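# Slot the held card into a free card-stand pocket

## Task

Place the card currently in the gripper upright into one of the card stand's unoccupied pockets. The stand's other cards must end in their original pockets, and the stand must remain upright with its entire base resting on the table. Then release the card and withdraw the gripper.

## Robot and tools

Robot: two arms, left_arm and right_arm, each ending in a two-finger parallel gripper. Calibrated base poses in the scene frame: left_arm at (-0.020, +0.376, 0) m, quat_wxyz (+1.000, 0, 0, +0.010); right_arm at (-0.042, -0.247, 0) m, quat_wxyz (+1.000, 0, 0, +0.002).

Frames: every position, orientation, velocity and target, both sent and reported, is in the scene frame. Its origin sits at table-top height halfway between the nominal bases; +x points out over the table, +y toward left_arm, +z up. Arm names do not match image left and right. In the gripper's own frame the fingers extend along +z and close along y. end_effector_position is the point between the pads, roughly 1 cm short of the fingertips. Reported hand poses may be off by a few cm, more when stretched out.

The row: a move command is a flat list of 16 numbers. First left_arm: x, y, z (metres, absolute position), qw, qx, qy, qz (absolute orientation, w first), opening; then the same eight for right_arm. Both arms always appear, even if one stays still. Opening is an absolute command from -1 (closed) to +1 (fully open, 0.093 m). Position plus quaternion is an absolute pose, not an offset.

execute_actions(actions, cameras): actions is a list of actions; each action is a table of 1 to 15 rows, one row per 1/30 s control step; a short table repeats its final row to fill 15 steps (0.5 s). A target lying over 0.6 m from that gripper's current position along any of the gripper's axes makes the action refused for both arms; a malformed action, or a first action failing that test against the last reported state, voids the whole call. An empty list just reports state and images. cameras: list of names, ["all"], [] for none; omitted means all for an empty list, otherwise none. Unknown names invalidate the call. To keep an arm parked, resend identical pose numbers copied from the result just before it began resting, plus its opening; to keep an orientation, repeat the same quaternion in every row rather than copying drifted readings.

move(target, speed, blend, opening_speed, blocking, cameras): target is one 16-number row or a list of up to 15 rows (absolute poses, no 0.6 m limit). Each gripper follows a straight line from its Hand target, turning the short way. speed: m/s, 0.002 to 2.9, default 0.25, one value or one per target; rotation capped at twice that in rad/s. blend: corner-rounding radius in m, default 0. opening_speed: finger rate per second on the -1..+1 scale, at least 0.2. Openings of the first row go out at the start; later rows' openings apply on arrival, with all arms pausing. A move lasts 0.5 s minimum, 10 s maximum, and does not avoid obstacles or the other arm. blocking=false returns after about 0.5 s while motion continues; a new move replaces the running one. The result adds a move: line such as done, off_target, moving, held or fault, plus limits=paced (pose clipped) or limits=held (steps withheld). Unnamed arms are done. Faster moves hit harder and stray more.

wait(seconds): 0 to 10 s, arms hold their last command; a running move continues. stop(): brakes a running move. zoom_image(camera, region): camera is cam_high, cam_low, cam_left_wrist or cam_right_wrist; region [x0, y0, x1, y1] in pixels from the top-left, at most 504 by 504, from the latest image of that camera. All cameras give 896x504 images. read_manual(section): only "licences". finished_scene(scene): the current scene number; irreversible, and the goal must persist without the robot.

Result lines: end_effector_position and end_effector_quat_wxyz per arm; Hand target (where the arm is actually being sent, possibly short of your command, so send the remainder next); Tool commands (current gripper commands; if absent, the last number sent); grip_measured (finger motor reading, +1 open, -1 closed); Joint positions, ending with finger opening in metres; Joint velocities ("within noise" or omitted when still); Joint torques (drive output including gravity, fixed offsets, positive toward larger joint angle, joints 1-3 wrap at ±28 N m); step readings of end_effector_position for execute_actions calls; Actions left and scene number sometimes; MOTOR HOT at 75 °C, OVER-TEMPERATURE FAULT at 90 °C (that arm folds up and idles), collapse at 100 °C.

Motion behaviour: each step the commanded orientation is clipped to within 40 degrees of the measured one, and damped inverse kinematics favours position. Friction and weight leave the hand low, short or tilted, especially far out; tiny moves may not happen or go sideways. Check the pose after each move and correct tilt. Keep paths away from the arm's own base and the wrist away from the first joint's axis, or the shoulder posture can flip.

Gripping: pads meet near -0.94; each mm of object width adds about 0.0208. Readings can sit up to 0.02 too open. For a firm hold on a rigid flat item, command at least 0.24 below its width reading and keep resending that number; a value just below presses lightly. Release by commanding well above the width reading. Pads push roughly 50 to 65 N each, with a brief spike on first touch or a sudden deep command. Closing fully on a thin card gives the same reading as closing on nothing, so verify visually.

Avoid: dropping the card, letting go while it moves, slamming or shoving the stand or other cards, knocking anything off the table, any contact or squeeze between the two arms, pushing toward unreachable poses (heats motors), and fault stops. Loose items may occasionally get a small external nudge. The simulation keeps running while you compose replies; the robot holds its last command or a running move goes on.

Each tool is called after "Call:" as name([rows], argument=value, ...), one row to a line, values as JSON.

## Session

Call:
execute_actions(actions=[])

Scene clock: 0.00 s.
left_arm: end_effector_position=(+0.3914, +0.2719, +0.2414) grip_measured=-0.987 end_effector_quat_wxyz=(+0.323, +0.628, +0.687, +0.172) | right_arm: end_effector_position=(+0.2672, -0.2003, +0.4978) grip_measured=+1.000 end_effector_quat_wxyz=(+0.833, -0.012, +0.553, -0.022)
Joint positions: left_arm=[-0.268 1.535 1.46 -0.747 0.002 1.232 0] | right_arm=[0.298 0.897 0.992 0.321 0.283 -0.17 0.093]
Joint velocities: within noise
Joint torques (N m): no reading
Heat: left arm: 33 °C; right arm: 37 °C.
Hand target: left_arm +0.3907, +0.2723, +0.2447; +0.325, +0.627, +0.686, +0.174 | right_arm +0.2653, -0.2009, +0.5017; +0.835, -0.010, +0.550, -0.021
Tool commands: left_gripper/opening=-1.0 right_gripper/opening=+1.0

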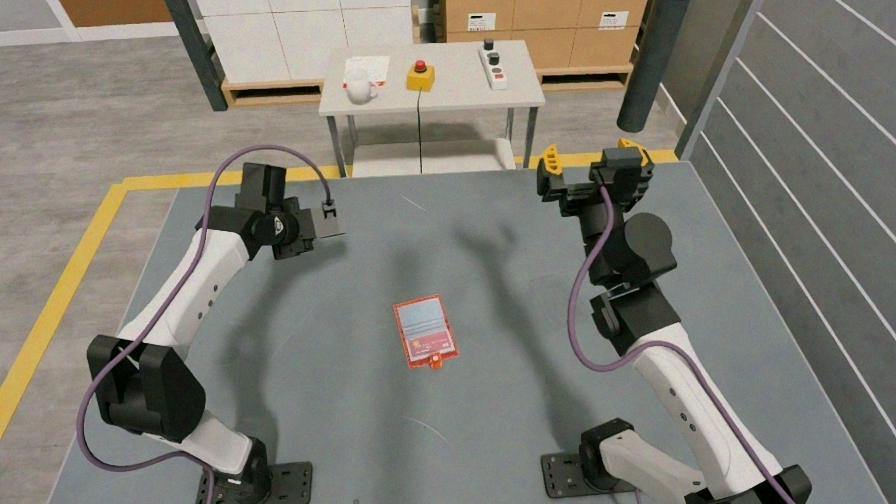

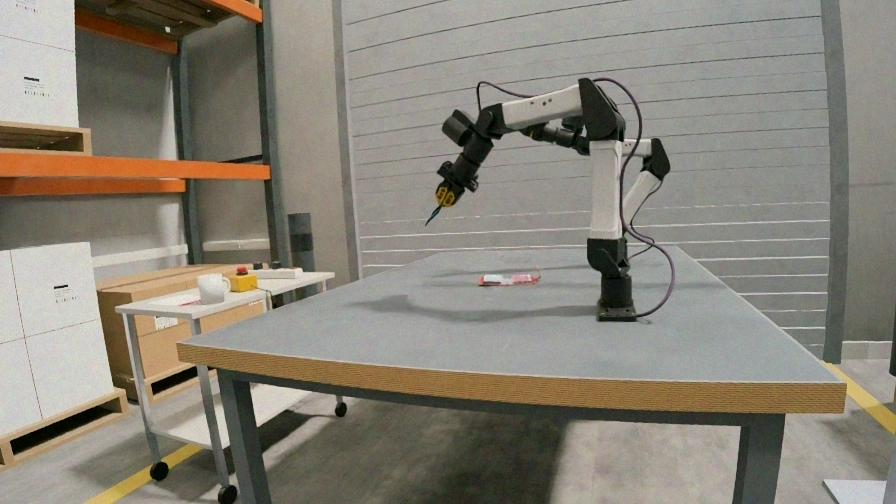

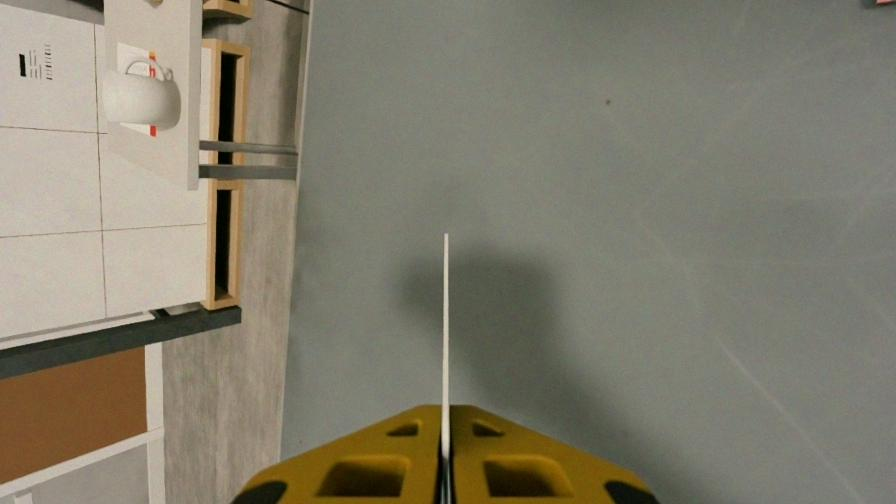

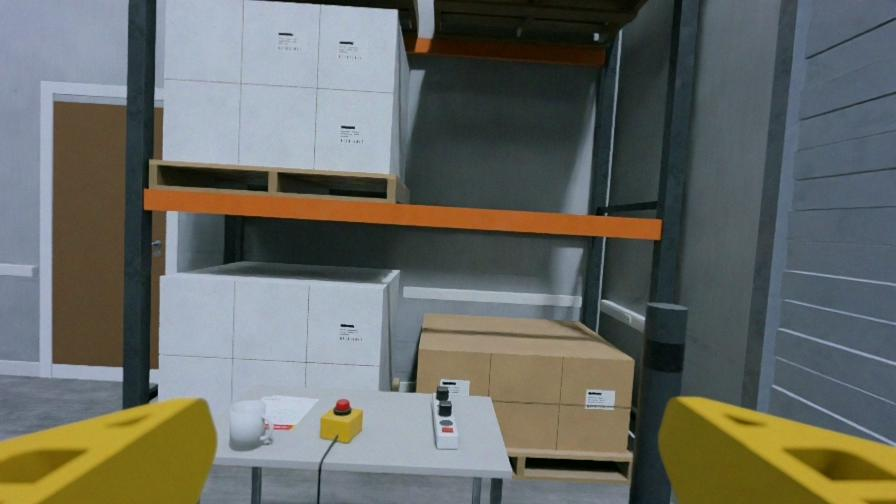

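Call:
zoom_image(camera="cam_high", region=[490, 250, 650, 370])

Call:
zoom_image(camera="cam_low", region=[460, 220, 680, 320])

Call:
zoom_image(camera="cam_high", region=[220, 170, 380, 280])

Scaled by 3.150 from the camera's 896x504 image, which has a finer 1280x720 frame.

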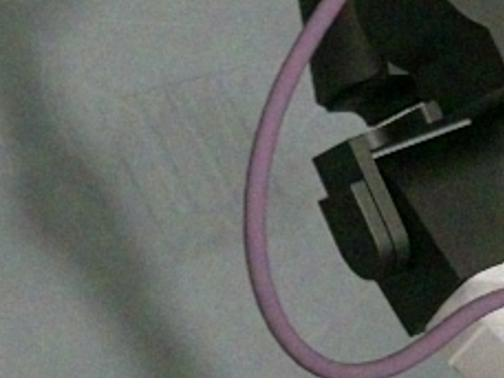

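Scaled by 2.291 from the camera's 896x504 image, which has a finer 1280x720 frame.

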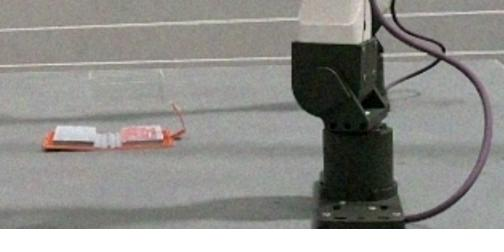

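Scaled by 3.150 from the camera's 896x504 image, which has a finer 1280x720 frame.

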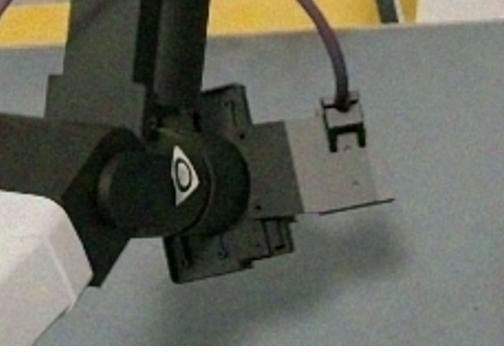

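Call:
move(target=[0.3914, 0.2719, 0.2414, 0.323, 0.628, 0.687, 0.172, -1, 0.2, -0.2, 0.36, 0.4226, 0, 0.9063, 0, 1], cameras=["all"])

Call:
zoom_image(camera="cam_right_wrist", region=[200, 200, 700, 500])

Scene clock: 11.67 s.
left_arm: end_effector_position=(+0.3914, +0.2719, +0.2414) grip_measured=-0.987 end_effector_quat_wxyz=(+0.323, +0.628, +0.687, +0.172) | right_arm: end_effector_position=(+0.2010, -0.1997, +0.3541) grip_measured=+1.000 end_effector_quat_wxyz=(+0.420, -0.006, +0.907, -0.006)
Joint positions: left_arm=[-0.268 1.535 1.46 -0.747 0.002 1.232 0] | right_arm=[0.4 1.039 1.551 -1.259 0.311 0.254 0.093]
Joint torques (N m): left_arm=[0.35 -5.33 7.65 1.95 0.16 0.04] | right_arm=[-0.69 -0.08 7.34 1.98 0.11 -0.01]
Heat: left arm: 34 °C; right arm: 39 °C.
Hand target: left_arm +0.3914, +0.2720, +0.2413; +0.323, +0.628, +0.687, +0.172 | right_arm +0.2000, -0.2001, +0.3599; +0.423, +0.000, +0.906, +0.000
Off the commanded pose: left_arm 0.000 m, 0 deg | right_arm 0.006 m, 1 deg.
move: done

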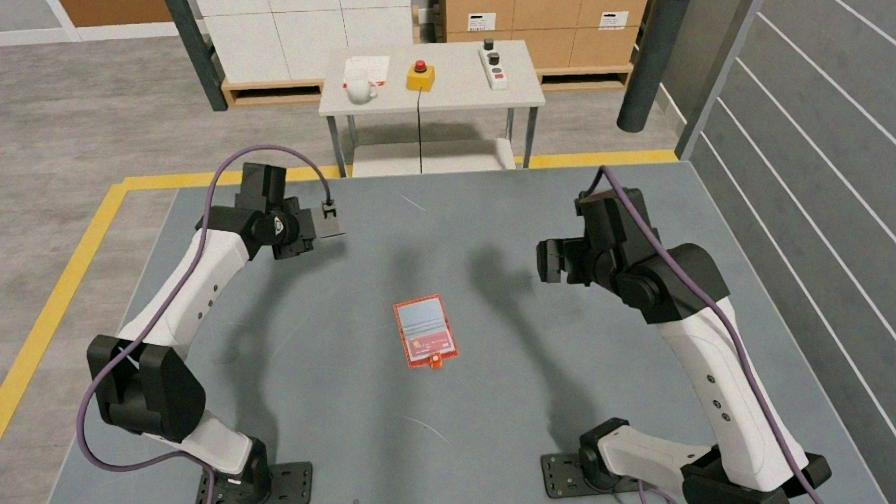

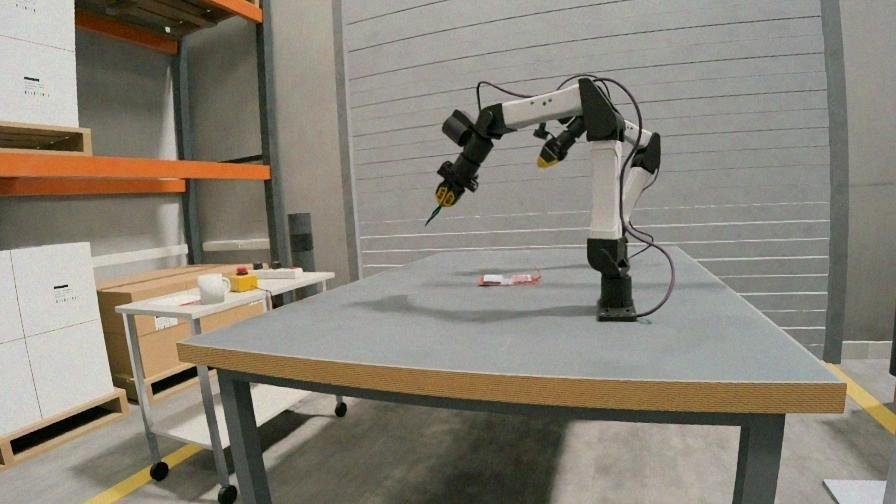

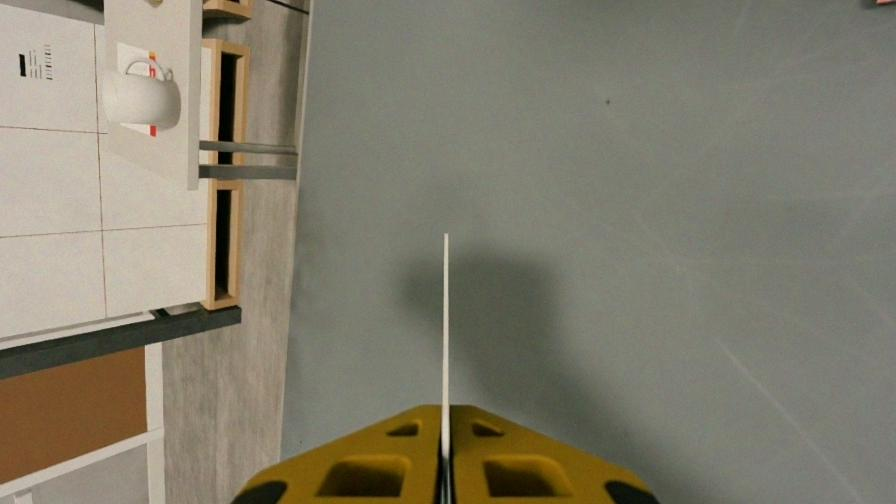

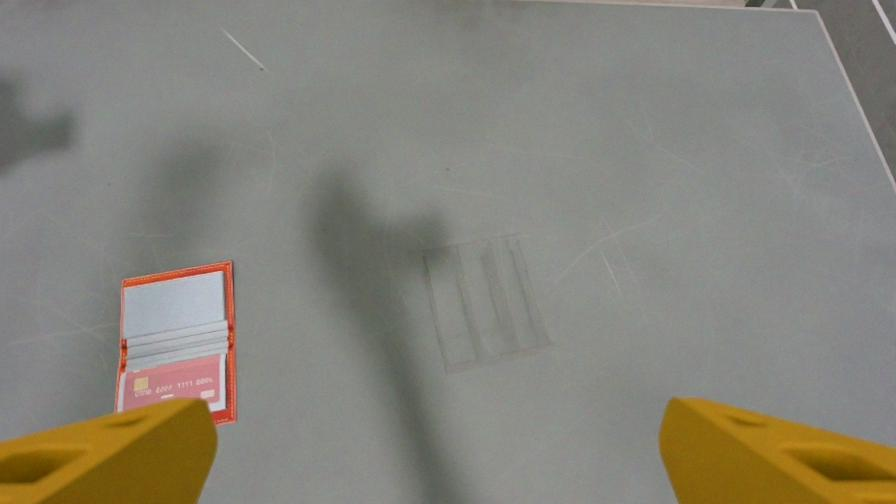

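Scaled by 1.008 from the camera's 896x504 image, which has a finer 1280x720 frame.

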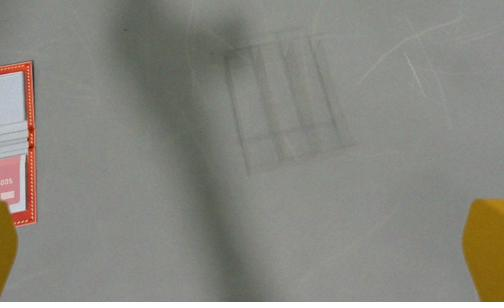

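Call:
move([
  [0.36, 0.20, 0.27, 0.5, 0.5, 0.5, -0.5, -1, 0.27, -0.2, 0.32, 0.5, 0, 0.866, 0, 1],
  [0.33, 0.12, 0.26, 0.5, 0.5, 0.5, -0.5, -1, 0.33, -0.05, 0.26, 0.5, -0.5, 0.5, 0.5, 1],
], blend=[0.03, 0], cameras=["all"])

Call:
zoom_image(camera="cam_high", region=[320, 170, 520, 290])

Call:
zoom_image(camera="cam_right_wrist", region=[350, 50, 550, 350])

Scene clock: 36.83 s.
left_arm: end_effector_position=(+0.3314, +0.1213, +0.2595) grip_measured=-0.987 end_effector_quat_wxyz=(+0.498, +0.503, +0.499, -0.500) | right_arm: end_effector_position=(+0.3293, -0.0520, +0.2625) grip_measured=+1.000 end_effector_quat_wxyz=(+0.501, -0.500, +0.505, +0.495)
Joint positions: left_arm=[-0.261 1.736 1.032 0.691 1.336 0.015 0] | right_arm=[0.069 1.746 1.091 0.547 -1.486 -0.108 0.093]
Joint torques (N m): left_arm=[-0.13 -7.01 6.16 1.9 -0.01 -0.04] | right_arm=[0.27 -7.17 6.52 1.94 -0.18 -0.06]
Heat: left arm: 35 °C; right arm: 39 °C.
Hand target: left_arm +0.3300, +0.1200, +0.2600; +0.500, +0.500, +0.500, -0.500 | right_arm +0.3300, -0.0500, +0.2600; +0.498, -0.502, +0.502, +0.498
Off the commanded pose: left_arm 0.002 m, 0 deg | right_arm 0.003 m, 1 deg.
move: done

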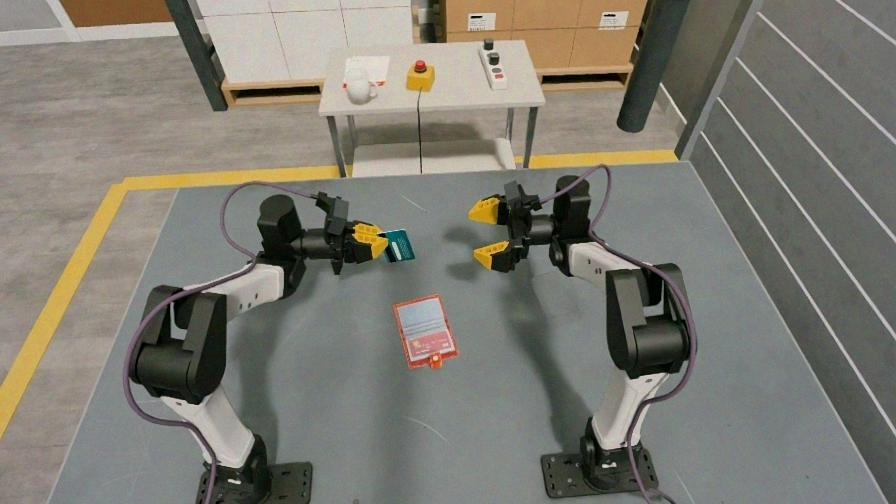

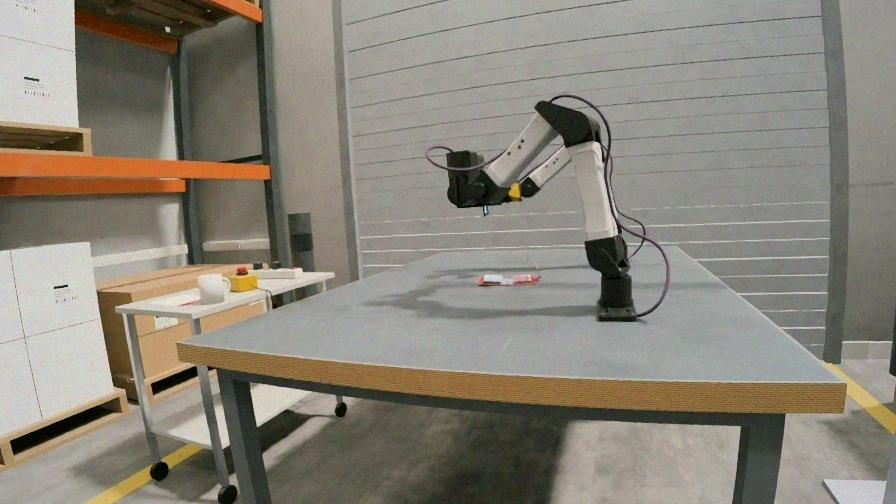

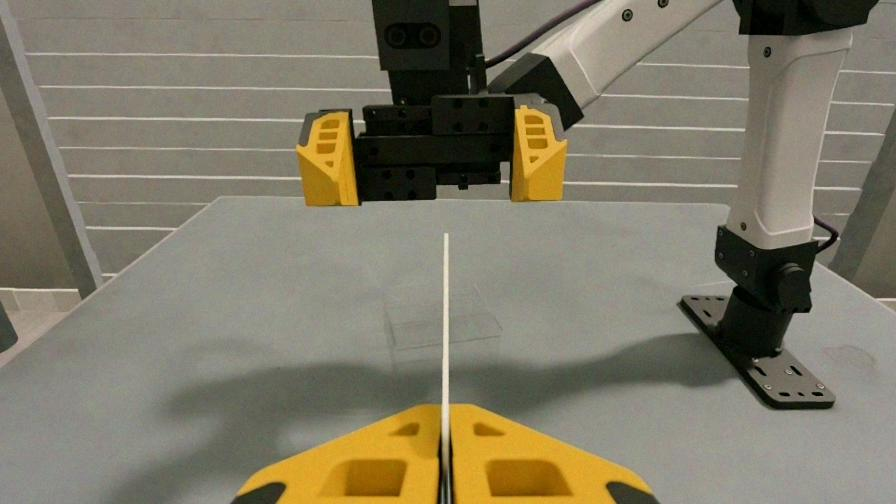

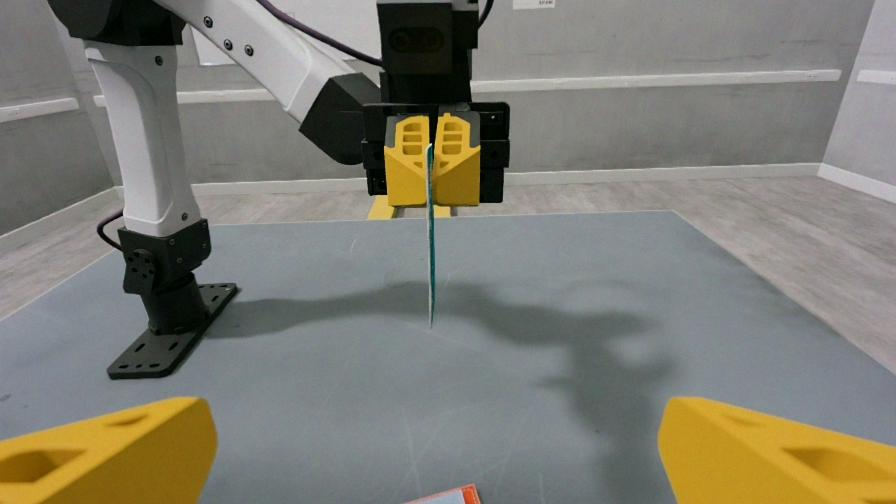

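Scaled by 2.520 from the camera's 896x504 image, which has a finer 1280x720 frame.

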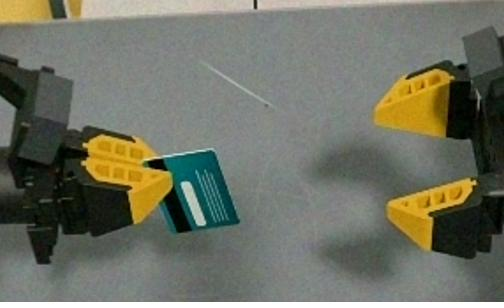

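Scaled by 1.680 from the camera's 896x504 image, which has a finer 1280x720 frame.

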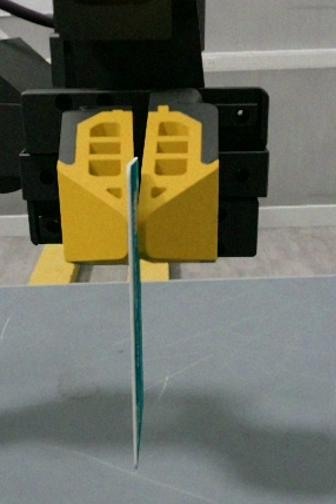

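Call:
move(target=[0.33, 0.12, 0.26, 0.5, 0.5, 0.5, -0.5, -1, 0.3263, 0.031, 0.262, 0.4402, -0.5534, 0.5534, 0.4402, 1], cameras=["cam_high","cam_left_wrist","cam_right_wrist"], speed=0.12)

Call:
zoom_image(camera="cam_high", region=[340, 180, 500, 280])

Call:
zoom_image(camera="cam_right_wrist", region=[350, 100, 550, 450])

Scene clock: 59.70 s.
left_arm: end_effector_position=(+0.3315, +0.1213, +0.2599) grip_measured=-0.987 end_effector_quat_wxyz=(+0.499, +0.503, +0.498, -0.500) | right_arm: end_effector_position=(+0.3214, +0.0289, +0.2586) grip_measured=+1.000 end_effector_quat_wxyz=(-0.436, +0.548, -0.557, -0.446)
Joint positions: left_arm=[-0.261 1.736 1.032 0.695 1.336 0.012 0] | right_arm=[0.295 1.77 1.408 -0.302 -1.201 -0.612 0.093]
Joint torques (N m): left_arm=[-0.13 -6.97 6.11 1.89 0 -0.01] | right_arm=[0.02 -7.82 8.95 1.69 -0.42 -0.24]
Heat: left arm: 36 °C; right arm: 40 °C.
Hand target: left_arm +0.3300, +0.1200, +0.2600; +0.500, +0.500, +0.500, -0.500 | right_arm +0.3262, +0.0309, +0.2619; -0.441, +0.553, -0.553, -0.440
Off the commanded pose: left_arm 0.002 m, 0 deg | right_arm 0.006 m, 1 deg.
move: done
Images, in order (width x height): cam_high 896x504, cam_left_wrist 896x504, cam_right_wrist 896x504.

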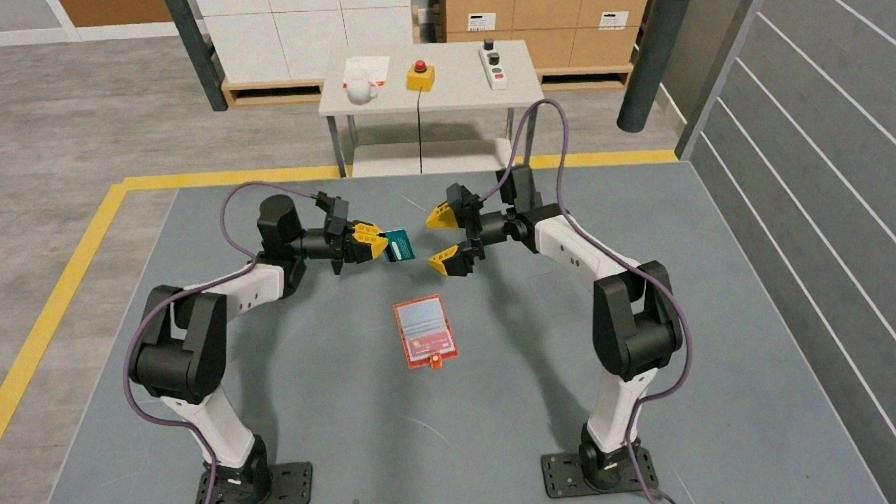

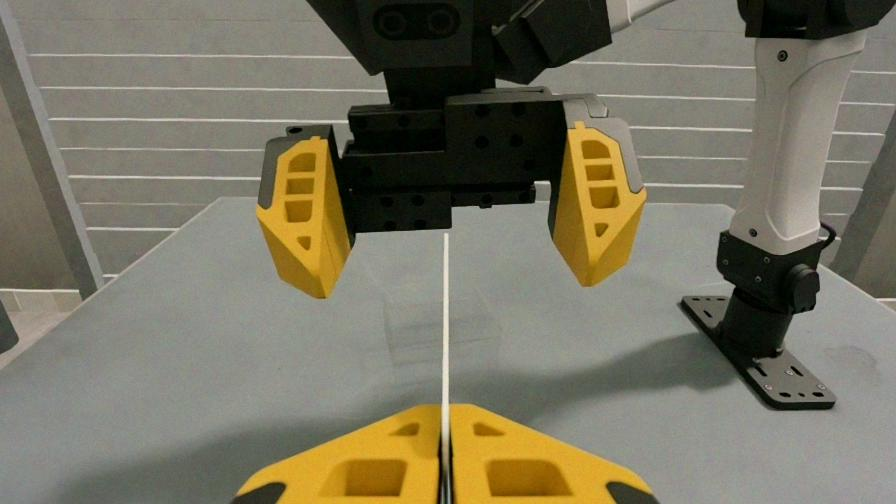

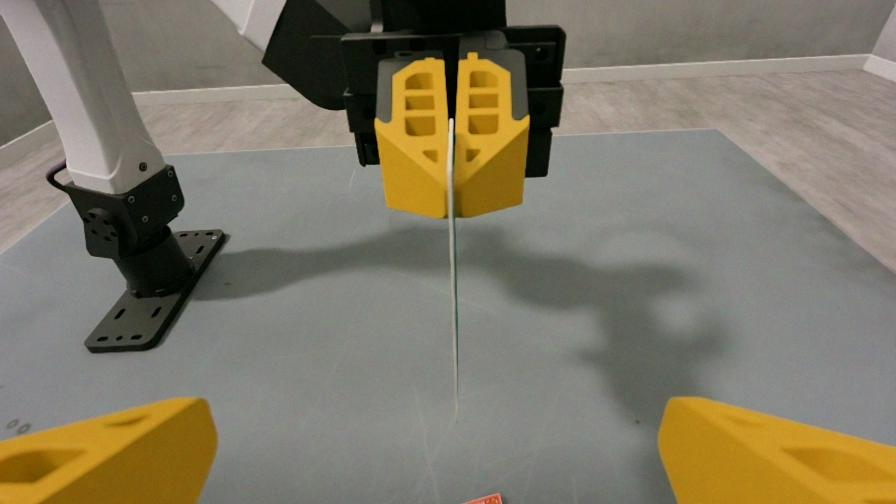

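Scaled by 3.150 from the camera's 896x504 image, which has a finer 1280x720 frame.

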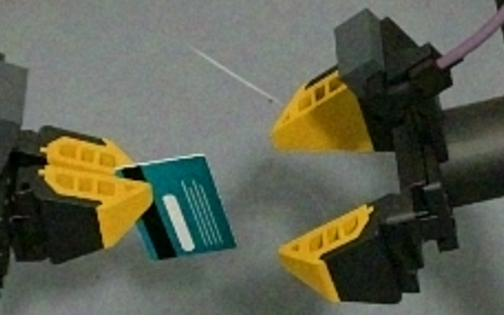

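Scaled by 1.440 from the camera's 896x504 image, which has a finer 1280x720 frame.

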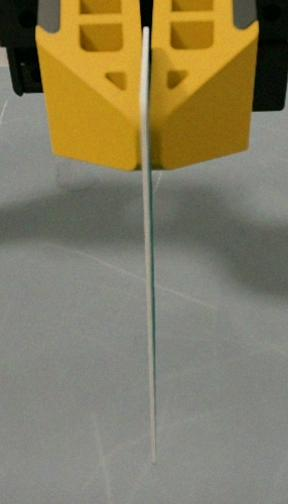

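Call:
move(target=[0.33, 0.12, 0.26, 0.5, 0.5, 0.5, -0.5, -1, 0.3303, 0.062, 0.2545, 0.4505, -0.5662, 0.5402, 0.4297, 1], cameras=["cam_high","cam_left_wrist","cam_right_wrist"], speed=0.08)

Call:
zoom_image(camera="cam_high", region=[340, 180, 500, 280])

Call:
zoom_image(camera="cam_right_wrist", region=[350, 100, 550, 450])

Scene clock: 78.47 s.
left_arm: end_effector_position=(+0.3315, +0.1213, +0.2600) grip_measured=-0.987 end_effector_quat_wxyz=(+0.499, +0.503, +0.498, -0.500) | right_arm: end_effector_position=(+0.3229, +0.0581, +0.2469) grip_measured=+1.000 end_effector_quat_wxyz=(-0.438, +0.563, -0.549, -0.436)
Joint positions: left_arm=[-0.261 1.736 1.032 0.695 1.336 0.012 0] | right_arm=[0.365 1.813 1.408 -0.197 -1.144 -0.574 0.093]
Joint torques (N m): left_arm=[-0.12 -6.98 6.11 1.9 0 -0.01] | right_arm=[0.12 -8.29 9.16 2.07 -0.38 -0.05]
Heat: left arm: 36 °C; right arm: 44 °C.
Hand target: left_arm +0.3300, +0.1200, +0.2600; +0.500, +0.500, +0.500, -0.500 | right_arm +0.3298, +0.0617, +0.2546; -0.451, +0.566, -0.540, -0.430
Off the commanded pose: left_arm 0.002 m, 0 deg | right_arm 0.011 m, 2 deg.
move: off_target (right_arm)
Images, in order (width x height): cam_high 896x504, cam_left_wrist 896x504, cam_right_wrist 896x504.

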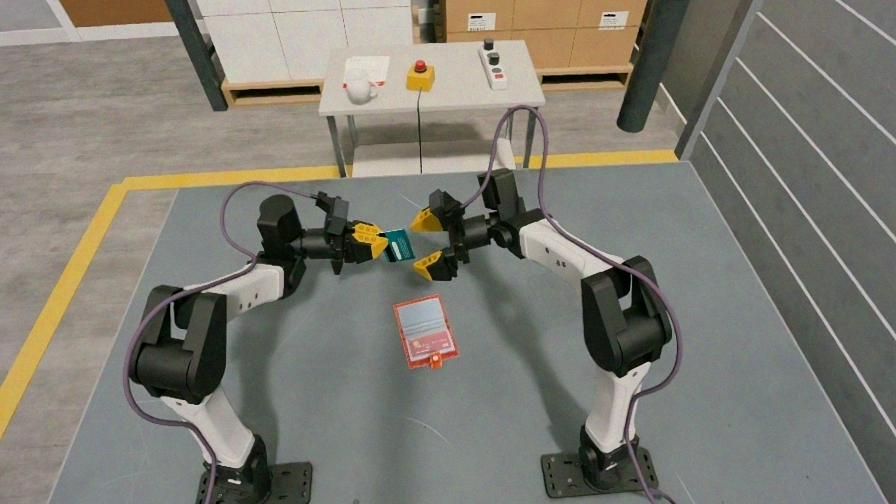

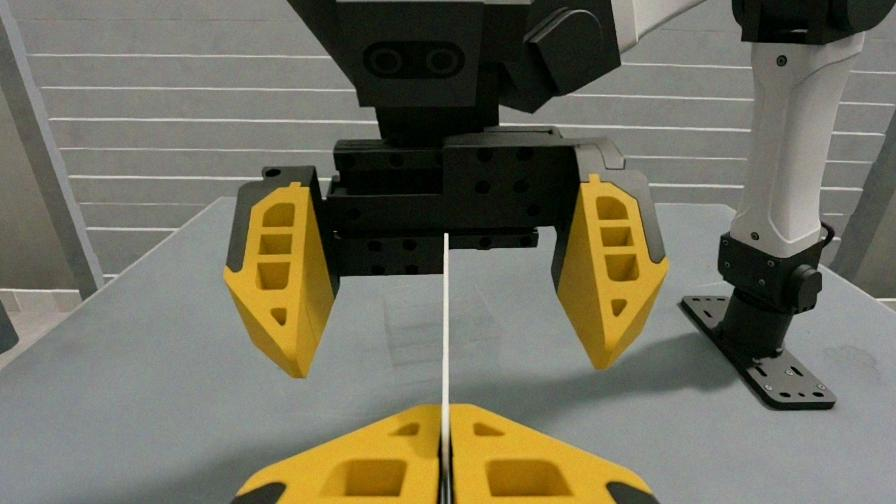

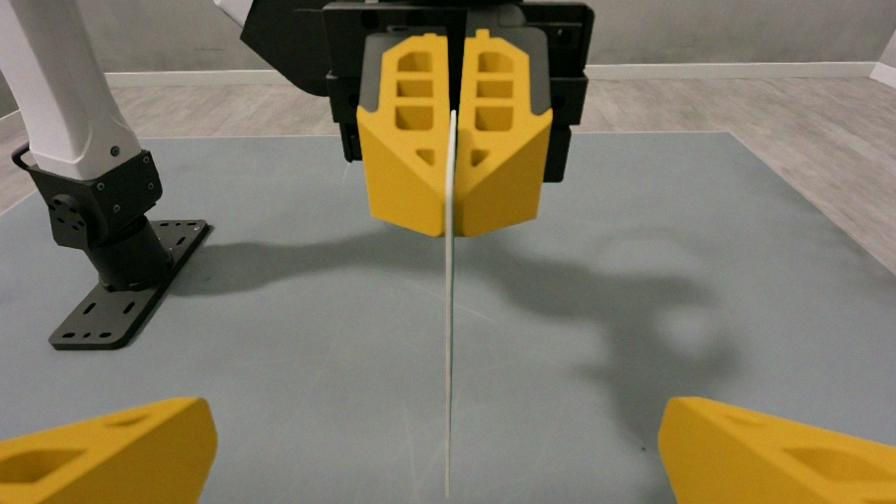

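Scaled by 3.150 from the camera's 896x504 image, which has a finer 1280x720 frame.

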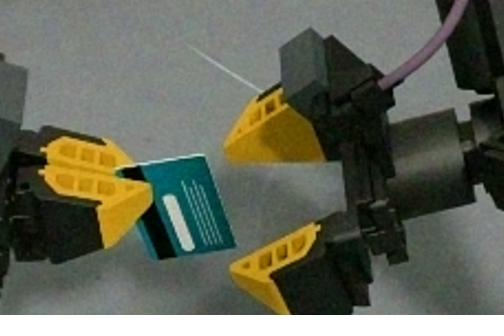

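Scaled by 1.440 from the camera's 896x504 image, which has a finer 1280x720 frame.

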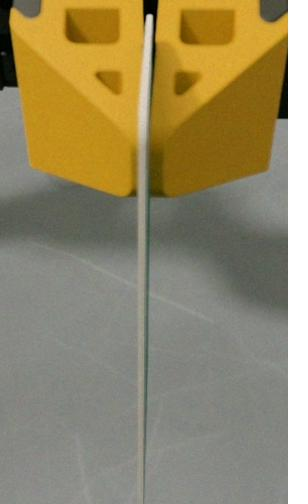

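Call:
move(target=[0.33, 0.12, 0.26, 0.5, 0.5, 0.5, -0.5, -1, 0.3325, 0.076, 0.2565, 0.4603, -0.5583, 0.5325, 0.4391, 1], cameras=["cam_high","cam_left_wrist","cam_right_wrist"], speed=0.05)

Call:
zoom_image(camera="cam_high", region=[340, 180, 500, 280])

Call:
zoom_image(camera="cam_right_wrist", region=[350, 100, 550, 450])

Scene clock: 99.93 s.
left_arm: end_effector_position=(+0.3315, +0.1213, +0.2600) grip_measured=-0.987 end_effector_quat_wxyz=(+0.499, +0.503, +0.498, -0.500) | right_arm: end_effector_position=(+0.3279, +0.0721, +0.2552) grip_measured=+1.000 end_effector_quat_wxyz=(-0.455, +0.557, -0.537, -0.442)
Joint positions: left_arm=[-0.261 1.736 1.032 0.695 1.336 0.011 0] | right_arm=[0.39 1.831 1.408 -0.06 -1.136 -0.477 0.093]
Joint torques (N m): left_arm=[-0.13 -6.98 6.09 1.9 0 -0.01] | right_arm=[0.27 -8.42 7.95 2.19 -0.28 -0.07]
Heat: left arm: 37 °C; right arm: 47 °C.
Hand target: left_arm +0.3300, +0.1200, +0.2600; +0.500, +0.500, +0.500, -0.500 | right_arm +0.3323, +0.0759, +0.2566; -0.460, +0.558, -0.532, -0.439
Off the commanded pose: left_arm 0.002 m, 0 deg | right_arm 0.006 m, 1 deg.
move: done
Images, in order (width x height): cam_high 896x504, cam_left_wrist 896x504, cam_right_wrist 896x504.

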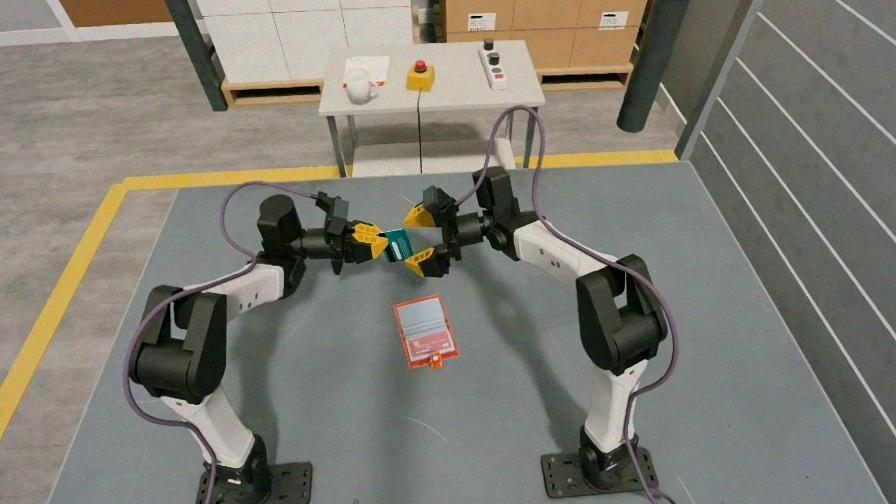

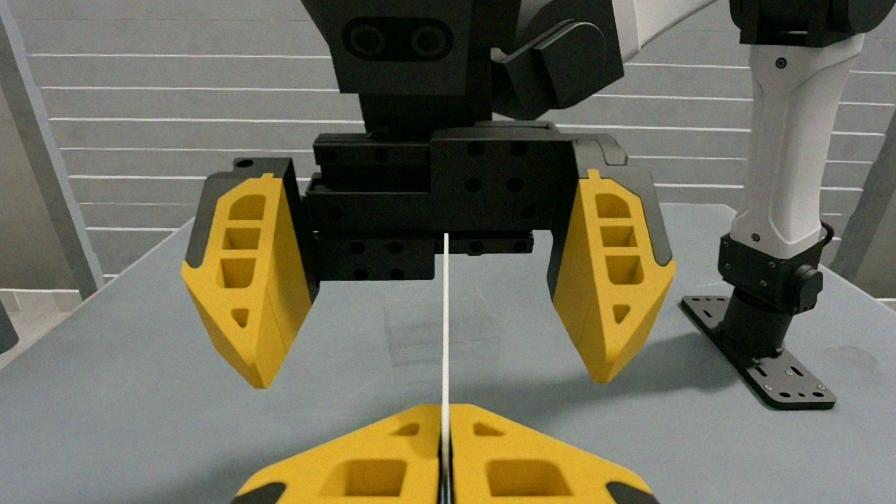

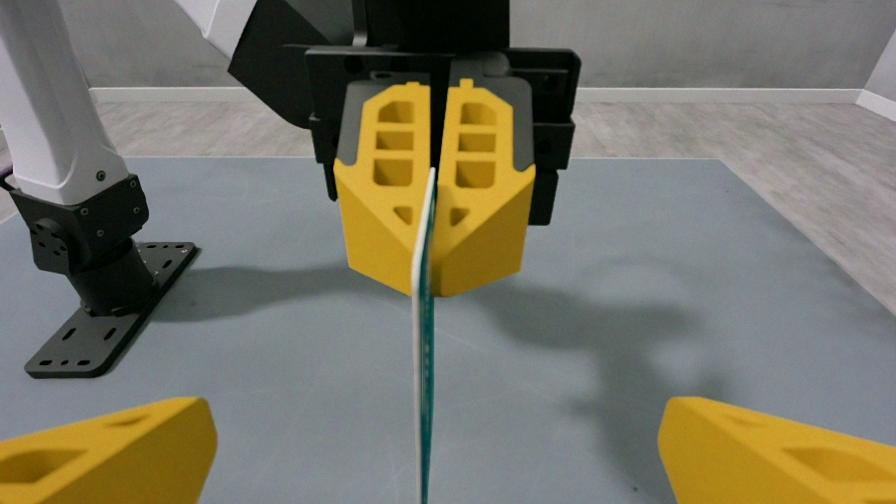

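Scaled by 3.150 from the camera's 896x504 image, which has a finer 1280x720 frame.

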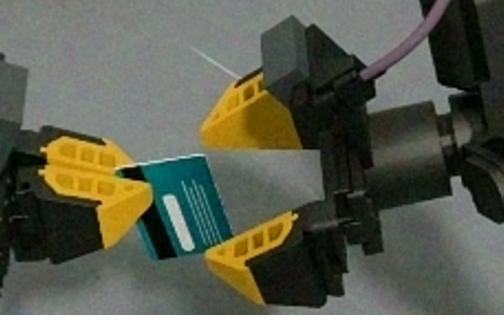

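Scaled by 1.440 from the camera's 896x504 image, which has a finer 1280x720 frame.

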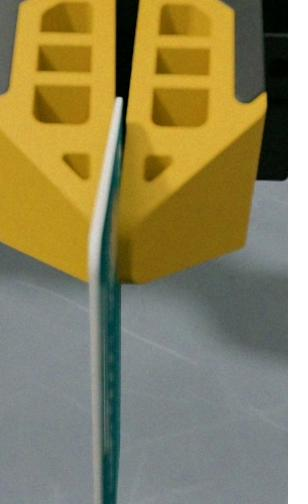

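Call:
move(target=[0.33, 0.12, 0.26, 0.5, 0.5, 0.5, -0.5, -1, 0.3265, 0.074, 0.2565, 0.4603, -0.5583, 0.5325, 0.4391, 1], cameras=["cam_high","cam_right_wrist"], speed=0.05)

Call:
zoom_image(camera="cam_right_wrist", region=[350, 100, 550, 450])

Scene clock: 109.13 s.
left_arm: end_effector_position=(+0.3315, +0.1213, +0.2600) grip_measured=-0.987 end_effector_quat_wxyz=(+0.499, +0.503, +0.498, -0.500) | right_arm: end_effector_position=(+0.3285, +0.0722, +0.2560) grip_measured=+1.000 end_effector_quat_wxyz=(-0.457, +0.557, -0.535, -0.441)
Joint positions: left_arm=[-0.261 1.736 1.032 0.695 1.336 0.011 0] | right_arm=[0.39 1.831 1.408 -0.053 -1.135 -0.475 0.093]
Joint torques (N m): left_arm=[-0.13 -6.97 6.09 1.9 0 -0.01] | right_arm=[0.39 -10.48 5.72 2.2 -0.28 -0.07]
Heat: left arm: 37 °C; right arm: 47 °C.
Hand target: left_arm +0.3300, +0.1200, +0.2600; +0.500, +0.500, +0.500, -0.500 | right_arm +0.3265, +0.0740, +0.2566; -0.460, +0.559, -0.533, -0.439
Off the commanded pose: left_arm 0.002 m, 0 deg | right_arm 0.003 m, 1 deg.
move: done
Images, in order (width x height): cam_high 896x504, cam_right_wrist 896x504.

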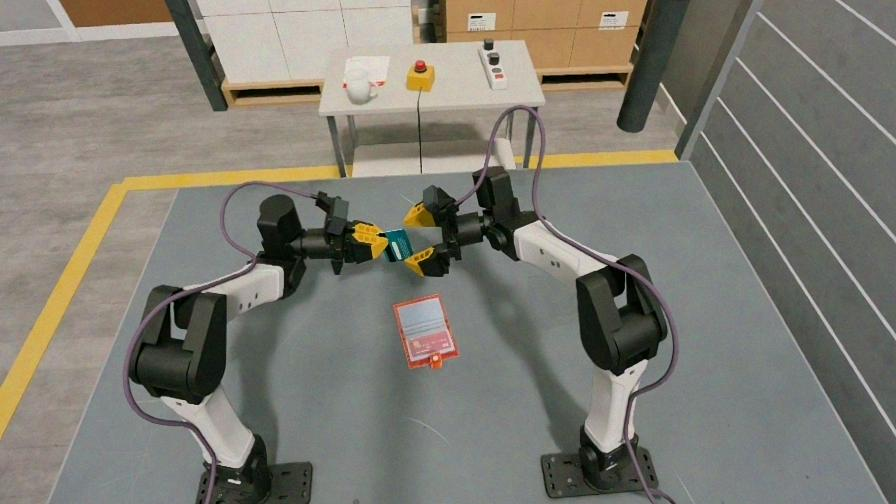

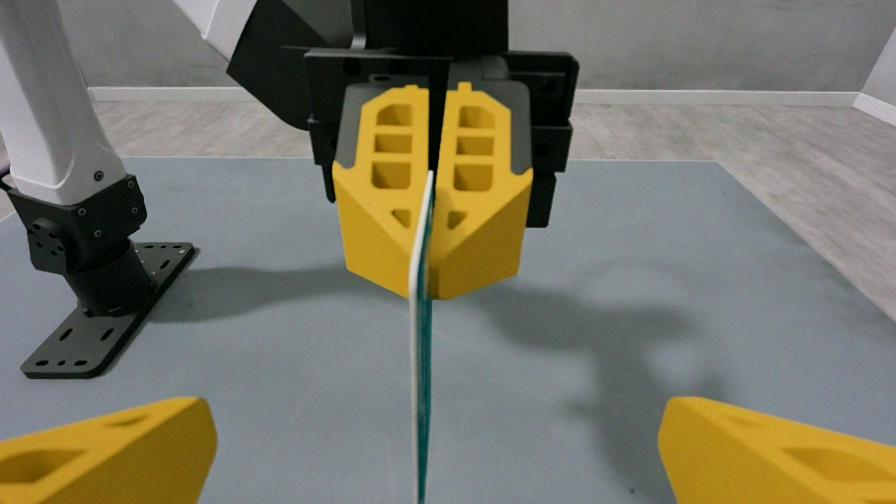

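Scaled by 1.440 from the camera's 896x504 image, which has a finer 1280x720 frame.

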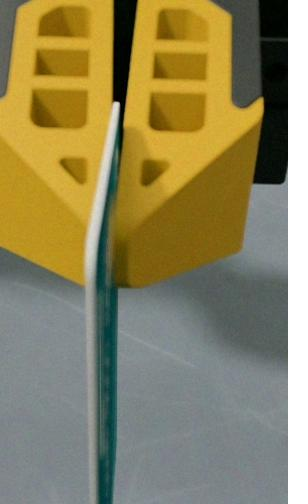

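Stuck by friction; command further.

Call:
move(target=[0.33, 0.12, 0.26, 0.5, 0.5, 0.5, -0.5, -1, 0.3215, 0.0735, 0.2555, 0.4603, -0.5583, 0.5325, 0.4391, 1], cameras=["cam_high","cam_right_wrist"], speed=0.05)

Call:
zoom_image(camera="cam_right_wrist", region=[350, 100, 550, 450])

Scene clock: 115.27 s.
left_arm: end_effector_position=(+0.3315, +0.1213, +0.2600) grip_measured=-0.987 end_effector_quat_wxyz=(+0.499, +0.503, +0.498, -0.500) | right_arm: end_effector_position=(+0.3259, +0.0730, +0.2488) grip_measured=+1.000 end_effector_quat_wxyz=(-0.452, +0.556, -0.539, -0.443)
Joint positions: left_arm=[-0.261 1.736 1.032 0.695 1.336 0.011 0] | right_arm=[0.395 1.831 1.385 -0.042 -1.132 -0.473 0.093]
Joint torques (N m): left_arm=[-0.13 -6.97 6.11 1.89 0 -0.01] | right_arm=[0.35 -12.01 5.39 2.19 -0.29 -0.07]
Heat: left arm: 37 °C; right arm: 46 °C.
Hand target: left_arm +0.3300, +0.1200, +0.2600; +0.500, +0.500, +0.500, -0.500 | right_arm +0.3215, +0.0735, +0.2555; -0.460, +0.559, -0.532, -0.439
Off the commanded pose: left_arm 0.002 m, 0 deg | right_arm 0.008 m, 1 deg.
move: done
Images, in order (width x height): cam_high 896x504, cam_right_wrist 896x504.

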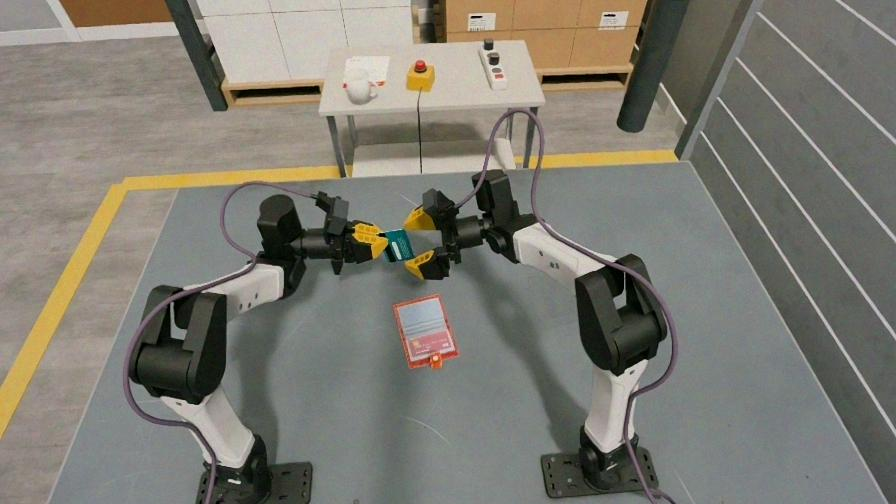

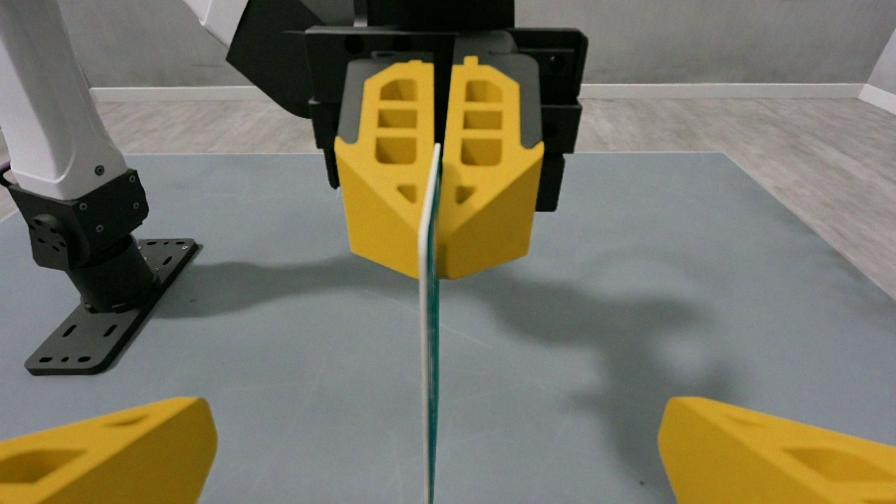

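Scaled by 1.440 from the camera's 896x504 image, which has a finer 1280x720 frame.

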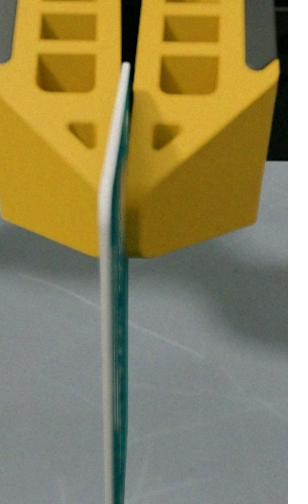

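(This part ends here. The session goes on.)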